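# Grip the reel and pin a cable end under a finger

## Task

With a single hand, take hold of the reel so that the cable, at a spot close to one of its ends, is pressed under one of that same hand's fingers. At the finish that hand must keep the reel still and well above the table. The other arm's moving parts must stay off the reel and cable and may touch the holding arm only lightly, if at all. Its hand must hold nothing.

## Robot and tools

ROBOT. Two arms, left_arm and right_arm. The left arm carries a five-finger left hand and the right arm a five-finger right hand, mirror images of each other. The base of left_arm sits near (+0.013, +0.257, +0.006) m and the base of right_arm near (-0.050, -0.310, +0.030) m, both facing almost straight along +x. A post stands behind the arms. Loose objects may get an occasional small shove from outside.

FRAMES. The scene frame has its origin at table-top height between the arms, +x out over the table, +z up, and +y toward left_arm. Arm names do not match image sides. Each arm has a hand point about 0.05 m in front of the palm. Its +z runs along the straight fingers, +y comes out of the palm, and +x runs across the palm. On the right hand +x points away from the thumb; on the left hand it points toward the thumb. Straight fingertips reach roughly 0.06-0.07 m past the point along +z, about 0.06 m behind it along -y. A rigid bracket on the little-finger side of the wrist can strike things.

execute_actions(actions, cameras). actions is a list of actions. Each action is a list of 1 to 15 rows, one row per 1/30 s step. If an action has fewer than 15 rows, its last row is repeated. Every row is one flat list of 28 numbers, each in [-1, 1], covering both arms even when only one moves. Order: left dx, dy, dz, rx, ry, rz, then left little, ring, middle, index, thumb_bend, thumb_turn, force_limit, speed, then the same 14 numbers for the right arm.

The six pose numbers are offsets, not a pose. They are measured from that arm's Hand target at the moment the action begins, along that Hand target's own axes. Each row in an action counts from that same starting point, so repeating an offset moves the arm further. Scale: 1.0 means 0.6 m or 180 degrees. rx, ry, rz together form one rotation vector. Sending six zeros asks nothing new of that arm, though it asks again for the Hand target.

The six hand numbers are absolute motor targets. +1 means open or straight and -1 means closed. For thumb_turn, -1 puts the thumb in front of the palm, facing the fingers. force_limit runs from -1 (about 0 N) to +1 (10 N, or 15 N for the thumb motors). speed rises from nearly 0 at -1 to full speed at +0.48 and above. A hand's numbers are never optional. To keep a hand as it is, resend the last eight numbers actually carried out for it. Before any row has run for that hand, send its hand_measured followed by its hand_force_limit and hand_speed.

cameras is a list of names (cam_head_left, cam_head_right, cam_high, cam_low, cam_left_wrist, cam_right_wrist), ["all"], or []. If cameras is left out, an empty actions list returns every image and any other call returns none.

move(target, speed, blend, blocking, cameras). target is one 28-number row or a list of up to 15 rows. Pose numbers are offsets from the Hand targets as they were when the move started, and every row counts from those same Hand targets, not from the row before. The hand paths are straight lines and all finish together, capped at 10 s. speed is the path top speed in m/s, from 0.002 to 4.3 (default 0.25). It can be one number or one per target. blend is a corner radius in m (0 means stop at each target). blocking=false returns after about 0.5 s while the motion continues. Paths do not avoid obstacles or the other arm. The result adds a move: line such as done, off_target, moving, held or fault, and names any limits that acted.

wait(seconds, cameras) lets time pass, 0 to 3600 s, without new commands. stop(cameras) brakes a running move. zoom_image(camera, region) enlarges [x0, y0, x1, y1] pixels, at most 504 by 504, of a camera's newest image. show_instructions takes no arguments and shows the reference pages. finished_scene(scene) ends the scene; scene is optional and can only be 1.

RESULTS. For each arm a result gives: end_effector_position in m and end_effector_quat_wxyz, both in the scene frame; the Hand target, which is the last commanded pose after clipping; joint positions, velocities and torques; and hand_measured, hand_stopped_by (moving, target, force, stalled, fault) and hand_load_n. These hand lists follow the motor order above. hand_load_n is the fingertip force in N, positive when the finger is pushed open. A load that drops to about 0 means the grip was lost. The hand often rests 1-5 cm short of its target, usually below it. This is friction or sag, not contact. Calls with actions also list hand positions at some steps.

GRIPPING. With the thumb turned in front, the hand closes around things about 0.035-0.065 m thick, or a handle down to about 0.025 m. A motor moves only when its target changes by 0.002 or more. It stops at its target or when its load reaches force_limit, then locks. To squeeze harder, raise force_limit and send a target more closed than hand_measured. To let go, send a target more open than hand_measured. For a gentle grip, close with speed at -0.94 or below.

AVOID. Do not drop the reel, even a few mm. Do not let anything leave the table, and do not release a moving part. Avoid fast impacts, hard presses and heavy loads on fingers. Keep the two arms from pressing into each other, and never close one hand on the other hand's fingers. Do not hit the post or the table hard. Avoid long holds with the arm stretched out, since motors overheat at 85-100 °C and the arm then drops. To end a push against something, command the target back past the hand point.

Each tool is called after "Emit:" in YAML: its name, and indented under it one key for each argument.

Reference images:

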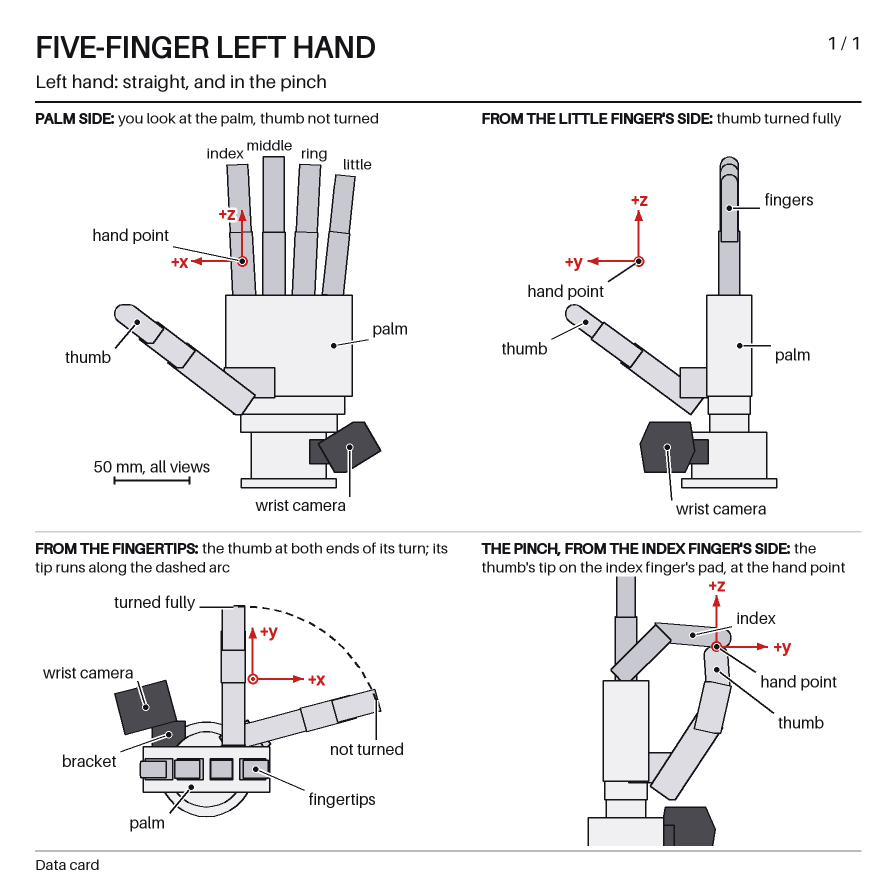

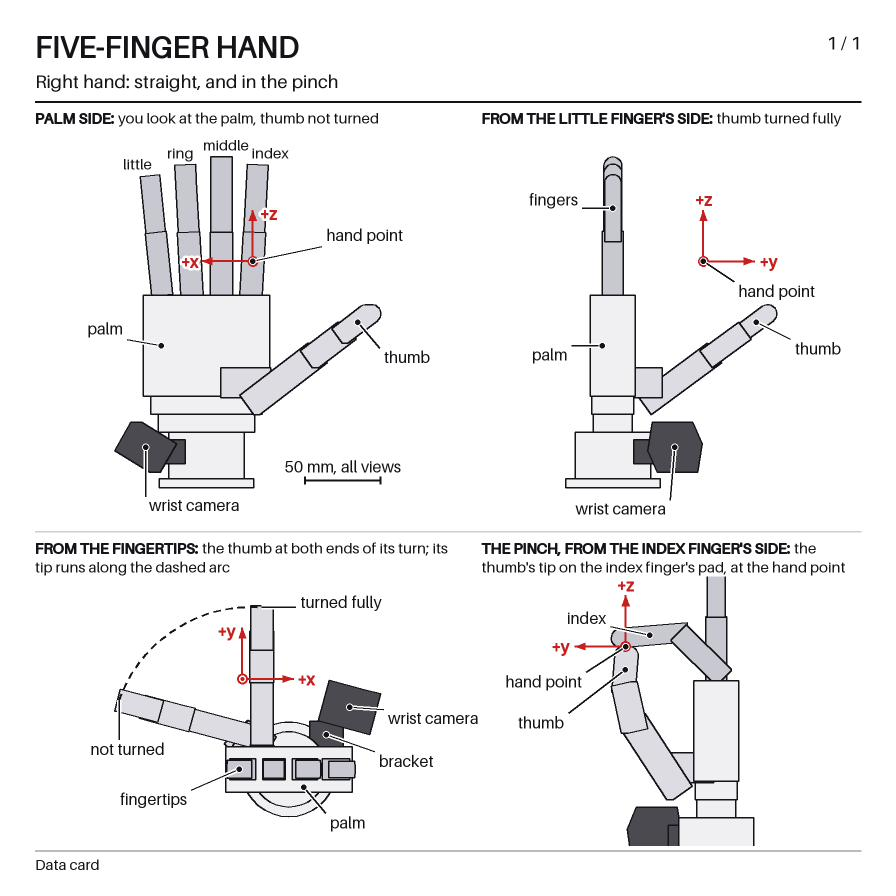

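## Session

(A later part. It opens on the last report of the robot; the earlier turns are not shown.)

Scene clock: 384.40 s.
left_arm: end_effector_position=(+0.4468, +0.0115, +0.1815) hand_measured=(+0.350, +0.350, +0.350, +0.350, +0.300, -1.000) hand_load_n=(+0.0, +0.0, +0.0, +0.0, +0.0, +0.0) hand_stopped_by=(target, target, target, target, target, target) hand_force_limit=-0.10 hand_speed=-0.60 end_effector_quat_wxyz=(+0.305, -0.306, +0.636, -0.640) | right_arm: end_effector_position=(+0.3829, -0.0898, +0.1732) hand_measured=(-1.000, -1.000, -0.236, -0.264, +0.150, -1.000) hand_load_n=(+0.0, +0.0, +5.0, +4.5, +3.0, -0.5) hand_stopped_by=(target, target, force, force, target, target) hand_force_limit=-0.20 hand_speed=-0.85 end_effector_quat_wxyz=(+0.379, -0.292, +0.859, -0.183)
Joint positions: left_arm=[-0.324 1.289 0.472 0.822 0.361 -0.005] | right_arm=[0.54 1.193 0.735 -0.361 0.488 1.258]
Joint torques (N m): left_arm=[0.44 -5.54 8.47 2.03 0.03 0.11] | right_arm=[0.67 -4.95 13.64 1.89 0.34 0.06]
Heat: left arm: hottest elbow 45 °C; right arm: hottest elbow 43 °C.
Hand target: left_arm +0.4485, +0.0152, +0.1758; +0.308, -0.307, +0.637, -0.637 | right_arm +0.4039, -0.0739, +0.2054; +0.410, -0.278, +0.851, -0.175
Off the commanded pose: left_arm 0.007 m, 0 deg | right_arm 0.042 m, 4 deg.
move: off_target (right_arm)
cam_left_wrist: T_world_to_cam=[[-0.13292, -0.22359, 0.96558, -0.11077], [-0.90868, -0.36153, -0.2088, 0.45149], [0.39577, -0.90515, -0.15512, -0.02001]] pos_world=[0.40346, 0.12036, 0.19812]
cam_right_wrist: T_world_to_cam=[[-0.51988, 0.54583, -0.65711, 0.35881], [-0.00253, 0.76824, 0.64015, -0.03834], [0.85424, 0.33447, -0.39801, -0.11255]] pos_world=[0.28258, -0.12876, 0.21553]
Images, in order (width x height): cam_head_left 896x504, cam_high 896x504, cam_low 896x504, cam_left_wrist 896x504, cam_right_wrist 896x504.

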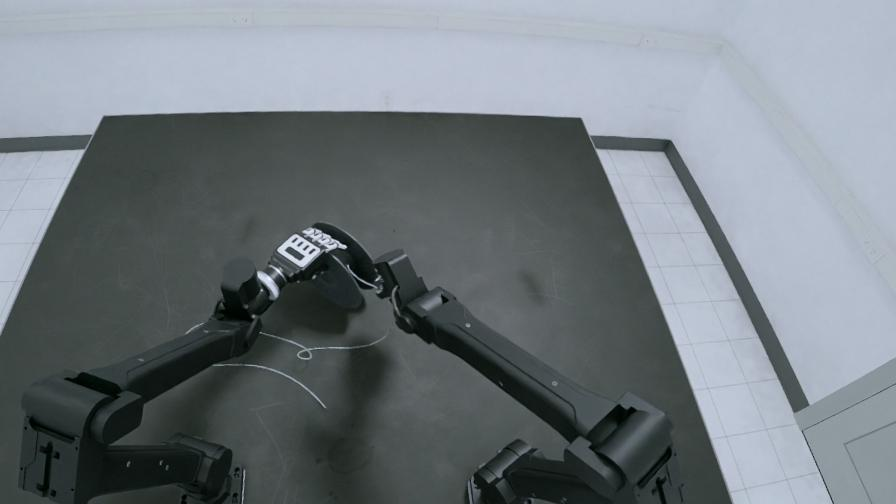

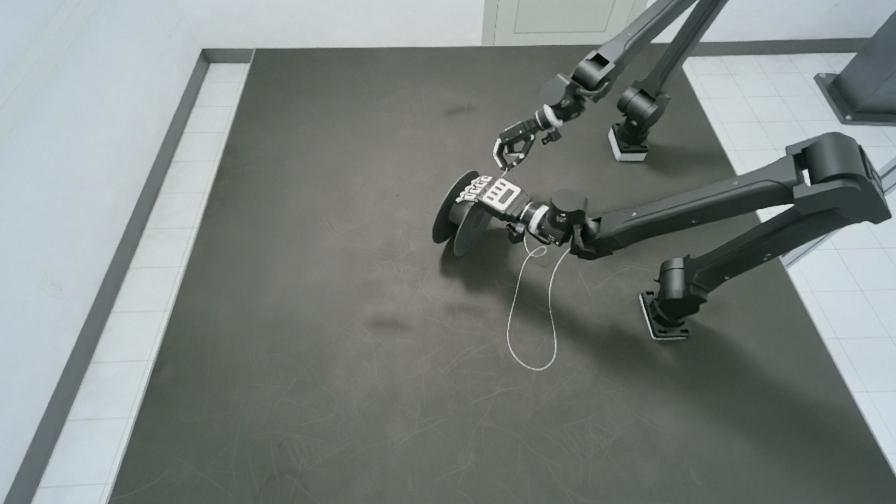

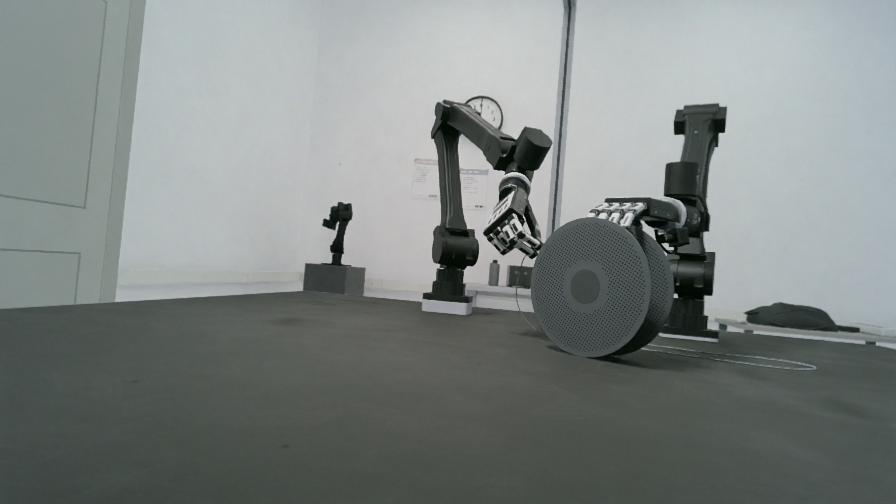

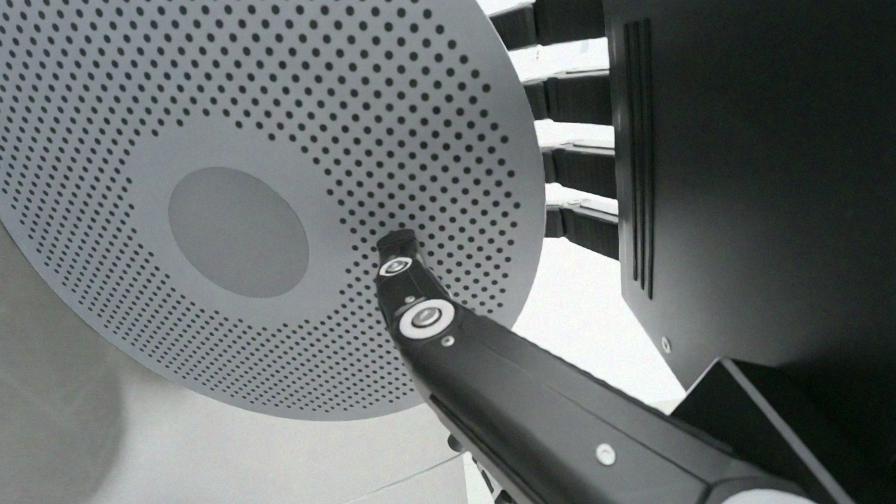

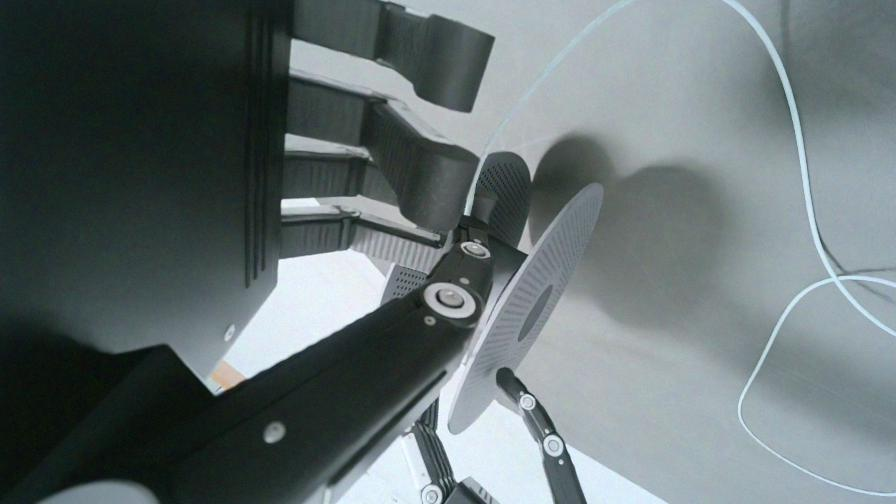

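Emit:
move:
  target: [0,0,0,0,0,0,0.35,0.35,0.35,0.35,0.3,-1,-0.1,-0.6, -0.0445,0.0373,0.0227,0,0,0,-1,-1,-0.6,-0.5,0.15,-1,-0.2,-0.85]
  speed: 0.04
  cameras: ["cam_head_left","cam_high","cam_low","cam_right_wrist","cam_left_wrist"]

Emit:
zoom_image:
  camera: "cam_head_left"
  region: [280, 210, 420, 330]

Emit:
zoom_image:
  camera: "cam_high"
  region: [420, 120, 560, 260]

Emit:
zoom_image:
  camera: "cam_low"
  region: [460, 150, 720, 370]

Scene clock: 387.43 s.
left_arm: end_effector_position=(+0.4468, +0.0115, +0.1815) hand_measured=(+0.350, +0.350, +0.350, +0.350, +0.300, -1.000) hand_load_n=(+0.0, +0.0, -0.5, +0.0, +0.0, +0.0) hand_stopped_by=(target, target, target, target, target, target) hand_force_limit=-0.10 hand_speed=-0.60 end_effector_quat_wxyz=(+0.305, -0.306, +0.636, -0.640) | right_arm: end_effector_position=(+0.4003, -0.0581, +0.1701) hand_measured=(-1.000, -1.000, -0.236, -0.264, +0.150, -1.000) hand_load_n=(+0.0, +0.0, +5.0, +4.5, +3.0, -0.5) hand_stopped_by=(target, target, force, force, target, target) hand_force_limit=-0.20 hand_speed=-0.85 end_effector_quat_wxyz=(+0.379, -0.293, +0.858, -0.185)
Joint positions: left_arm=[-0.324 1.289 0.472 0.822 0.361 -0.005] | right_arm=[0.59 1.29 0.808 -0.358 0.524 1.297]
Joint torques (N m): left_arm=[0.44 -5.48 8.49 2.04 0.02 0.11] | right_arm=[0.73 -6.01 13.48 1.92 0.36 0.06]
Heat: left arm: hottest elbow 44 °C; right arm: hottest elbow 43 °C.
Hand target: left_arm +0.4485, +0.0152, +0.1758; +0.308, -0.307, +0.637, -0.637 | right_arm +0.4209, -0.0407, +0.2015; +0.410, -0.278, +0.851, -0.175
Off the commanded pose: left_arm 0.007 m, 0 deg | right_arm 0.041 m, 4 deg.
move: off_target (right_arm)
cam_left_wrist: T_world_to_cam=[[-0.13292, -0.22359, 0.96558, -0.11077], [-0.90868, -0.36153, -0.2088, 0.45149], [0.39577, -0.90515, -0.15512, -0.02001]] pos_world=[0.40346, 0.12036, 0.19812]
cam_right_wrist: T_world_to_cam=[[-0.51892, 0.54382, -0.65954, 0.34855], [-0.00374, 0.77009, 0.63792, -0.05965], [0.85482, 0.33349, -0.39758, -0.13961]] pos_world=[0.29998, -0.09705, 0.21243]
Images, in order (width x height): cam_head_left 896x504, cam_high 896x504, cam_low 896x504, cam_left_wrist 896x504, cam_right_wrist 896x504.

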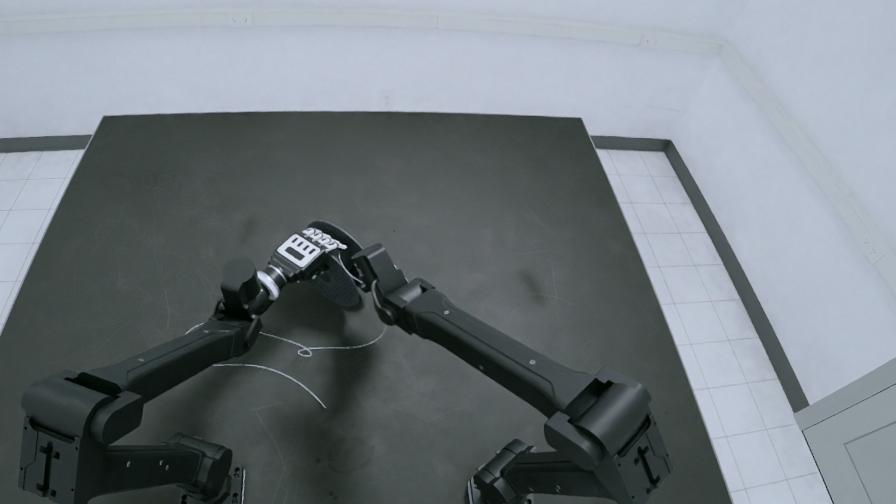

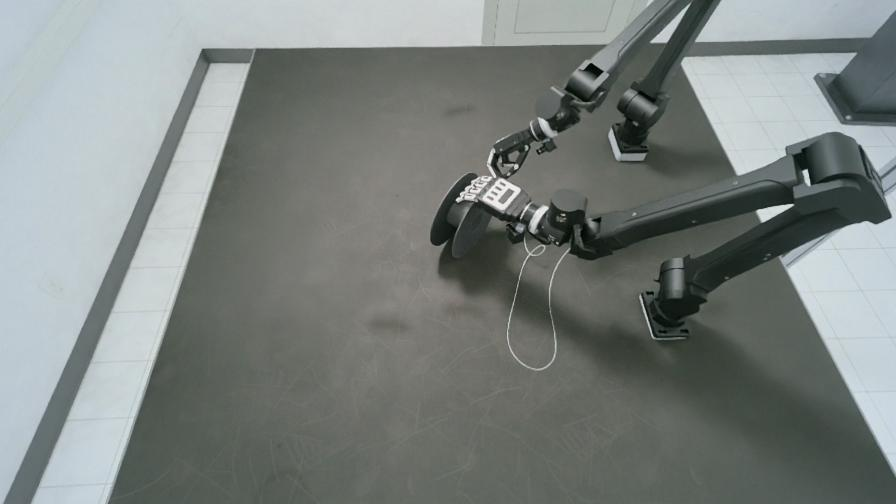

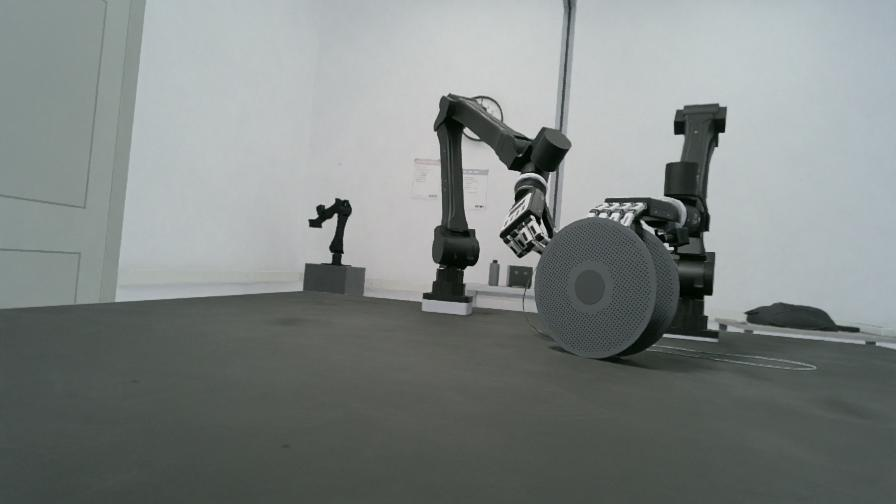

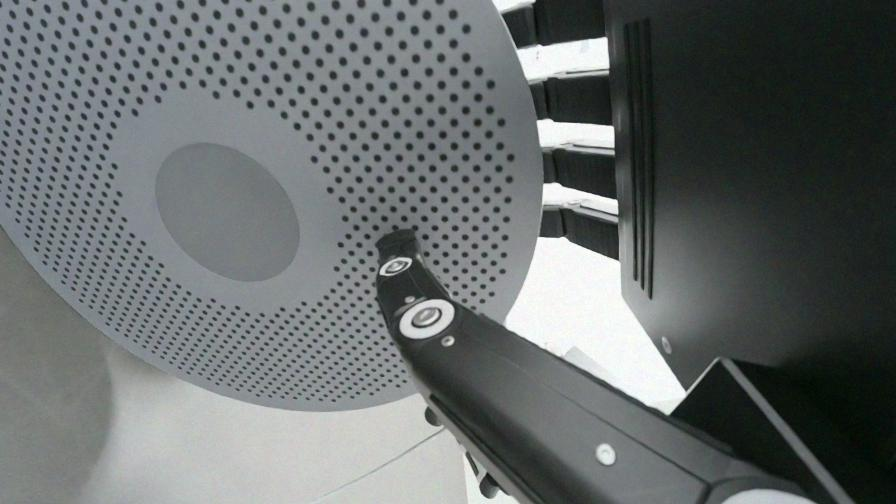

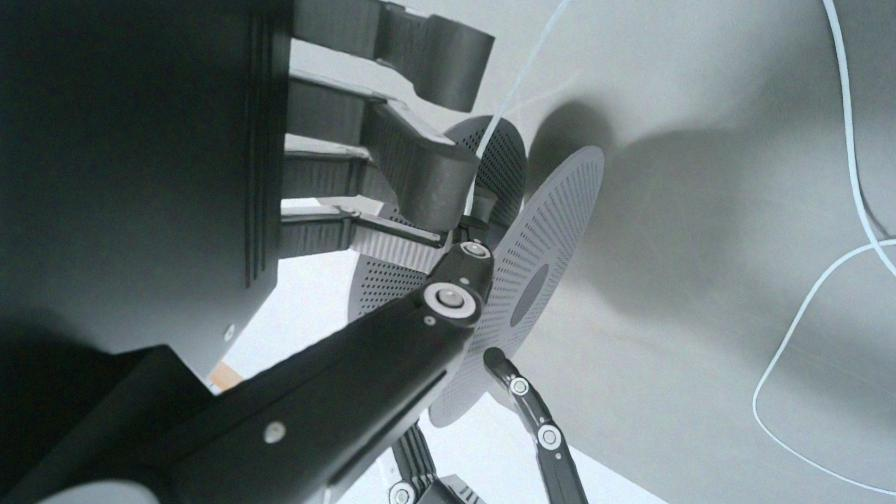

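Scaled by 3.600 from the camera's image (finer frame: 1280x720).

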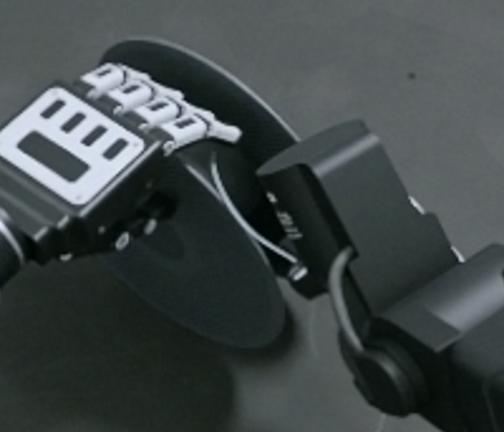

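Scaled by 3.600 from the camera's image (finer frame: 1280x720).

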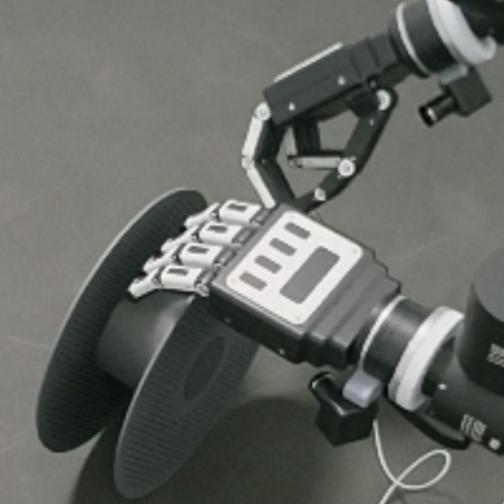

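Scaled by 1.938 from the camera's image (finer frame: 1280x720).

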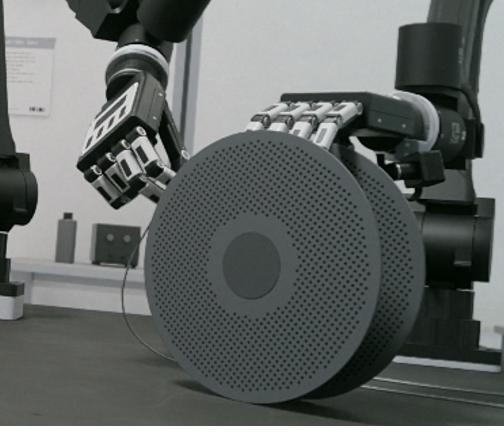

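Emit:
zoom_image:
  camera: "cam_right_wrist"
  region: [330, 90, 630, 350]

Emit:
zoom_image:
  camera: "cam_low"
  region: [490, 190, 610, 290]

Emit:
zoom_image:
  camera: "cam_head_left"
  region: [320, 220, 400, 300]

Scaled by 1.680 from the camera's image (finer frame: 1280x720).

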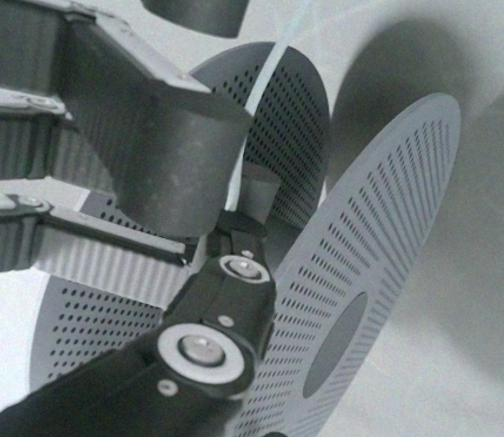

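Scaled by 4.200 from the camera's image (finer frame: 1280x720).

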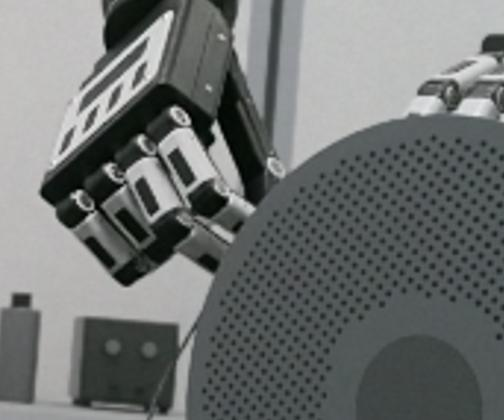

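Scaled by 6.300 from the camera's image (finer frame: 1280x720).

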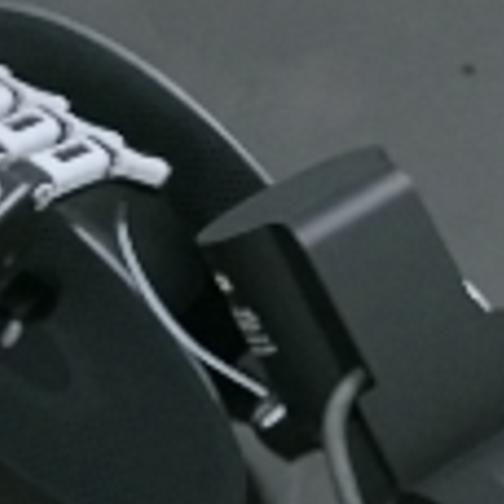

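Emit:
move:
  target:
    - [0,0,0,0,0,0,0.35,0.35,0.35,0.35,0.3,-1,-0.1,-0.6, 0.06,-0.0306,-0.033,0,0,0,-1,-1,-0.6,-0.5,0.15,-1,-0.2,-0.85]
    - [0,0,0,0,0,0,0.35,0.35,0.35,0.35,0.3,-1,-0.1,-0.6, 0.0597,-0.0431,-0.022,0,0,0,-1,-1,-0.6,-0.5,0.15,-1,-0.2,-0.85]
  speed: 0.05
  cameras: ["cam_head_left","cam_head_right","cam_high","cam_left_wrist"]

Emit:
zoom_image:
  camera: "cam_head_left"
  region: [300, 210, 420, 330]

Emit:
zoom_image:
  camera: "cam_high"
  region: [440, 120, 560, 240]

Emit:
zoom_image:
  camera: "cam_head_right"
  region: [300, 210, 420, 330]

Scene clock: 396.47 s.
left_arm: end_effector_position=(+0.4468, +0.0115, +0.1815) hand_measured=(+0.350, +0.350, +0.350, +0.350, +0.300, -1.000) hand_load_n=(+0.0, +0.0, +0.0, +0.0, +0.0, +0.0) hand_stopped_by=(target, target, target, target, target, target) hand_force_limit=-0.10 hand_speed=-0.60 end_effector_quat_wxyz=(+0.305, -0.306, +0.636, -0.640) | right_arm: end_effector_position=(+0.3976, -0.0820, +0.1981) hand_measured=(-1.000, -1.000, -0.236, -0.264, +0.150, -1.000) hand_load_n=(+0.0, +0.0, +5.0, +5.0, +3.5, -0.5) hand_stopped_by=(target, target, force, force, target, target) hand_force_limit=-0.20 hand_speed=-0.85 end_effector_quat_wxyz=(+0.404, -0.279, +0.854, -0.176)
Joint positions: left_arm=[-0.324 1.289 0.472 0.822 0.361 -0.005] | right_arm=[0.537 1.192 0.772 -0.345 0.485 1.265]
Joint torques (N m): left_arm=[0.44 -5.48 8.5 2.02 0.03 0.11] | right_arm=[-0.44 -5.54 9.03 1.99 0.02 -0.13]
Heat: left arm: hottest elbow 43 °C; right arm: hottest elbow 42 °C.
Hand target: left_arm +0.4485, +0.0152, +0.1758; +0.308, -0.307, +0.637, -0.637 | right_arm +0.4007, -0.0822, +0.2017; +0.411, -0.278, +0.851, -0.175
Off the commanded pose: left_arm 0.007 m, 0 deg | right_arm 0.005 m, 1 deg.
move: done
cam_left_wrist: T_world_to_cam=[[-0.13292, -0.22359, 0.96558, -0.11077], [-0.90868, -0.36153, -0.2088, 0.45149], [0.39577, -0.90515, -0.15512, -0.02001]] pos_world=[0.40346, 0.12036, 0.19812]

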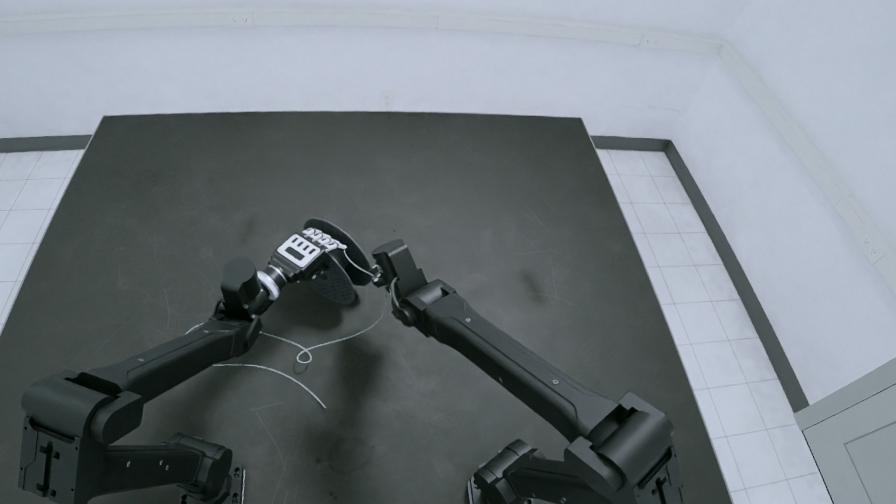

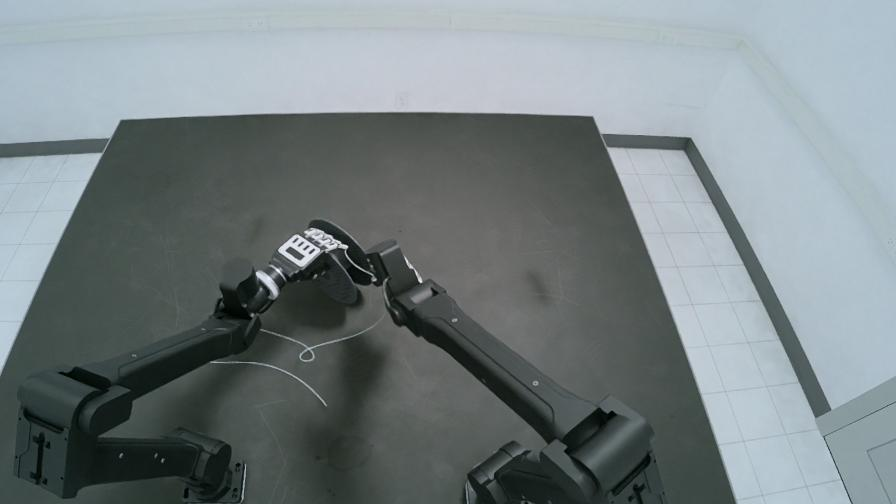

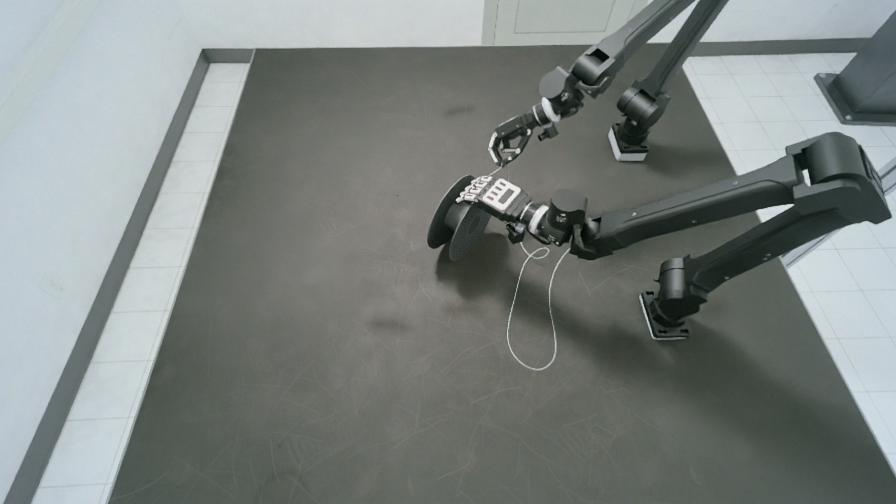

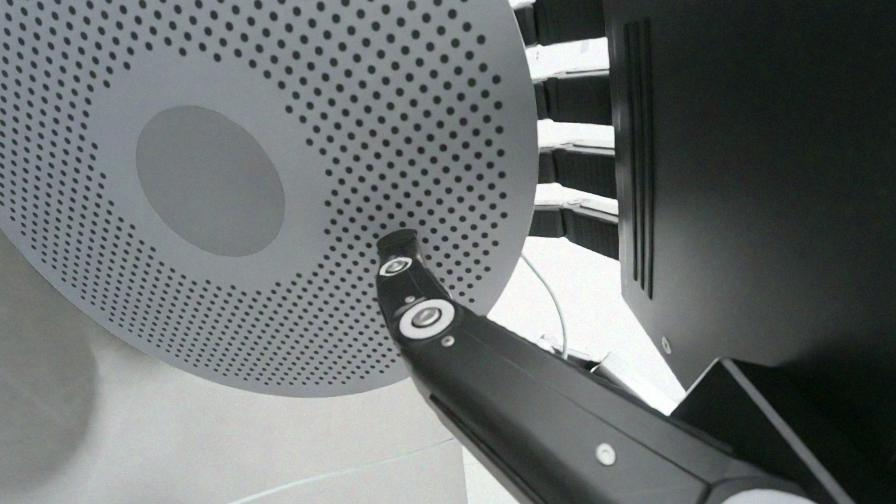

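Scaled by 4.200 from the camera's image (finer frame: 1280x720).

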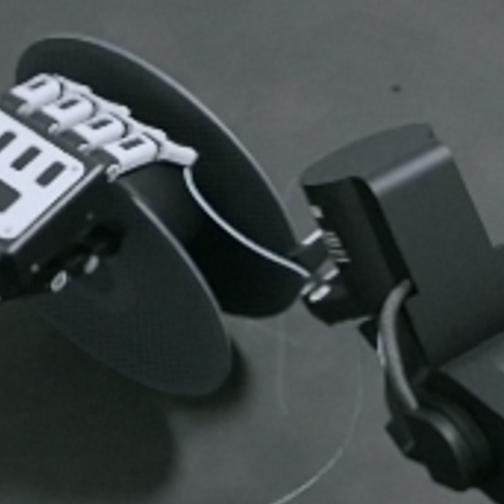

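Scaled by 4.200 from the camera's image (finer frame: 1280x720).

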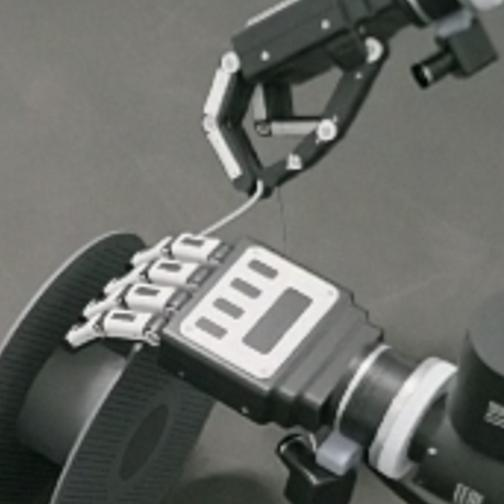

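Scaled by 4.200 from the camera's image (finer frame: 1280x720).

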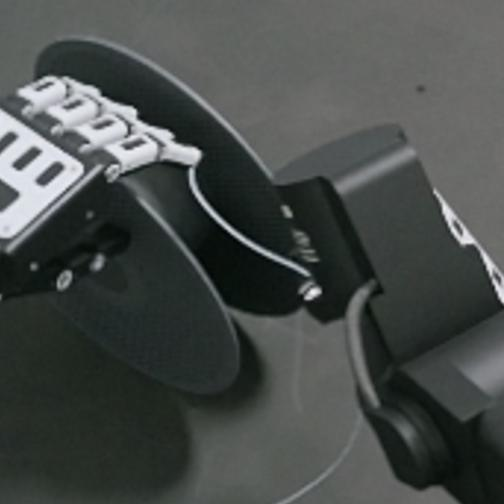

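Emit:
execute_actions:
  actions: []
  cameras: ["cam_left_wrist"]

Scene clock: 397.00 s.
left_arm: end_effector_position=(+0.4468, +0.0115, +0.1815) hand_measured=(+0.350, +0.350, +0.350, +0.350, +0.300, -1.000) hand_load_n=(+0.0, +0.0, +0.0, +0.0, +0.0, +0.0) hand_stopped_by=(target, target, target, target, target, target) hand_force_limit=-0.10 hand_speed=-0.60 end_effector_quat_wxyz=(+0.305, -0.306, +0.636, -0.640) | right_arm: end_effector_position=(+0.3976, -0.0820, +0.1980) hand_measured=(-1.000, -1.000, -0.236, -0.264, +0.150, -1.000) hand_load_n=(+0.0, +0.0, +5.0, +4.5, +3.0, -0.5) hand_stopped_by=(target, target, force, force, target, target) hand_force_limit=-0.20 hand_speed=-0.85 end_effector_quat_wxyz=(+0.404, -0.279, +0.854, -0.176)
Joint positions: left_arm=[-0.324 1.289 0.472 0.822 0.361 -0.005] | right_arm=[0.537 1.192 0.772 -0.345 0.485 1.264]
Joint velocities: within noise
Joint torques (N m): left_arm=[0.44 -5.6 8.47 2.02 0.03 0.11] | right_arm=[-0.5 -5.48 9.02 2 0.02 -0.11]
Motor temperatures (°C): left_arm=[30 23 43 28 28 29] | right_arm=[29 31 42 28 24 25]
Heat: left arm: hottest elbow 43 °C; right arm: hottest elbow 42 °C.
Hand target: left_arm +0.4485, +0.0152, +0.1758; +0.308, -0.307, +0.637, -0.637 | right_arm +0.4007, -0.0822, +0.2016; +0.411, -0.278, +0.851, -0.175
Off the commanded pose: left_arm 0.007 m, 0 deg | right_arm 0.005 m, 1 deg.
camera_calibration:
cam_left_wrist: T_world_to_cam=[[-0.13292, -0.22359, 0.96558, -0.11077], [-0.90868, -0.36153, -0.2088, 0.45149], [0.39577, -0.90515, -0.15512, -0.02001]] pos_world=[0.40346, 0.12036, 0.19812]
Images, in order (width x height): cam_left_wrist 896x504.

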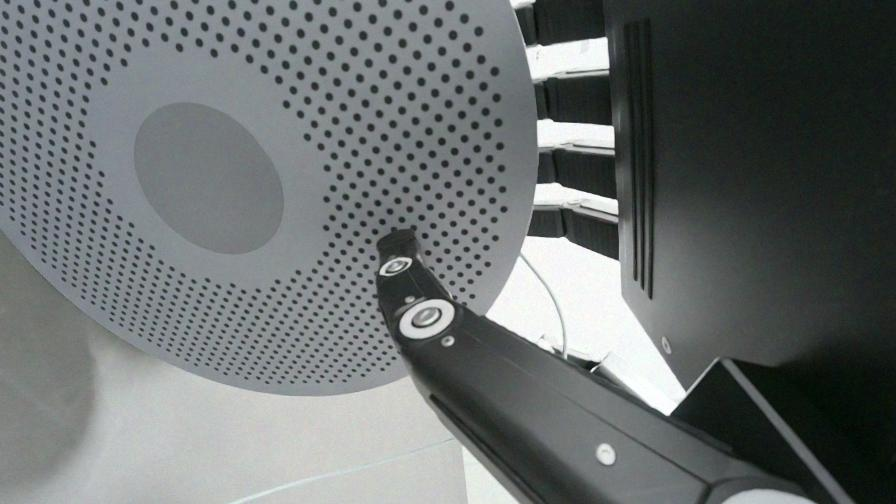

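Emit:
move:
  target: [0,0,0,0,0,0,-0.6,-0.7,-0.7,0.35,0.0,-1,0.0,-0.85, 0,0,0,0,0,0,-1,-1,-0.6,-0.5,0.15,-1,-0.2,-0.85]
  cameras: ["cam_left_wrist","cam_head_left"]

Emit:
zoom_image:
  camera: "cam_head_left"
  region: [300, 210, 420, 330]

Scene clock: 401.30 s.
left_arm: end_effector_position=(+0.4467, +0.0112, +0.1822) hand_measured=(-0.600, -0.316, -0.188, +0.350, +0.006, -1.000) hand_load_n=(+2.0, +0.0, +12.0, +0.0, +5.0, +5.5) hand_stopped_by=(target, force, force, target, target, target) hand_force_limit=0.00 hand_speed=-0.85 end_effector_quat_wxyz=(+0.305, -0.305, +0.635, -0.641) | right_arm: end_effector_position=(+0.3976, -0.0820, +0.1980) hand_measured=(-1.000, -1.000, -0.236, -0.264, +0.150, -1.000) hand_load_n=(+0.0, +0.0, +5.0, +4.5, +3.0, -0.5) hand_stopped_by=(target, target, force, force, target, target) hand_force_limit=-0.20 hand_speed=-0.85 end_effector_quat_wxyz=(+0.404, -0.279, +0.854, -0.176)
Joint positions: left_arm=[-0.324 1.289 0.472 0.825 0.362 -0.005] | right_arm=[0.537 1.192 0.772 -0.345 0.485 1.264]
Joint torques (N m): left_arm=[0.56 -5.48 8.47 1.92 -0.02 0.11] | right_arm=[-0.5 -5.48 8.99 1.98 0.02 -0.11]
Heat: left arm: hottest elbow 43 °C; right arm: hottest elbow 42 °C.
Hand target: left_arm +0.4484, +0.0151, +0.1759; +0.308, -0.306, +0.637, -0.637 | right_arm +0.4007, -0.0822, +0.2016; +0.411, -0.278, +0.851, -0.175
Off the commanded pose: left_arm 0.008 m, 1 deg | right_arm 0.005 m, 1 deg.
move: done
cam_left_wrist: T_world_to_cam=[[-0.13609, -0.22244, 0.9654, -0.1101], [-0.90859, -0.3604, -0.21112, 0.45191], [0.39489, -0.90589, -0.15307, -0.02011]] pos_world=[0.40356, 0.12016, 0.19862]
Images, in order (width x height): cam_head_left 896x504, cam_left_wrist 896x504.

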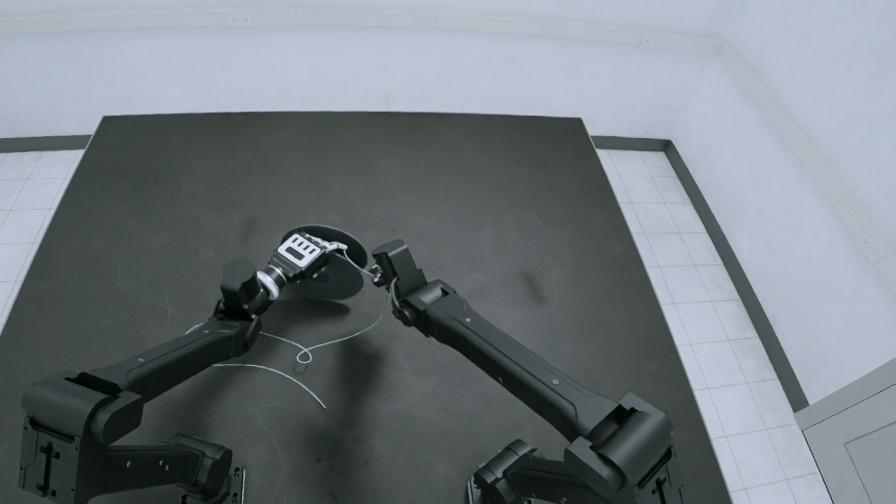

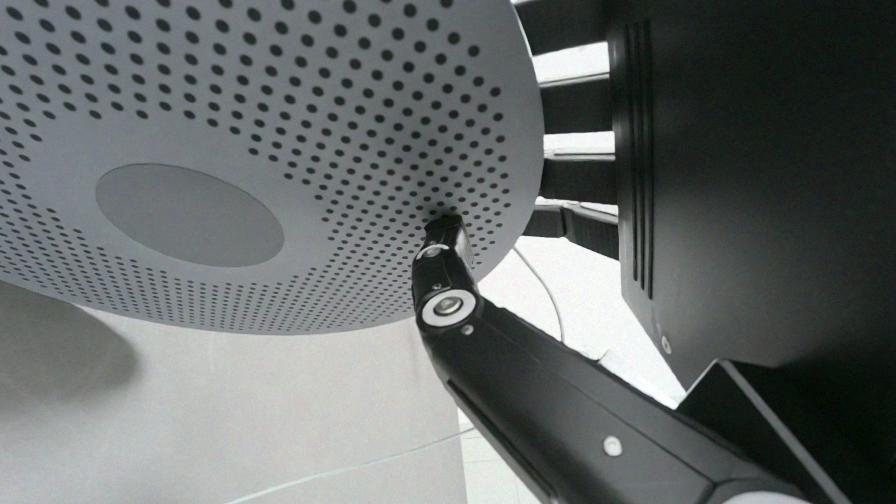

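Scaled by 4.200 from the camera's image (finer frame: 1280x720).

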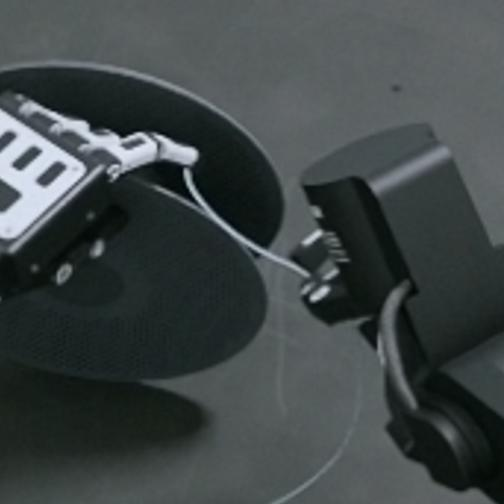

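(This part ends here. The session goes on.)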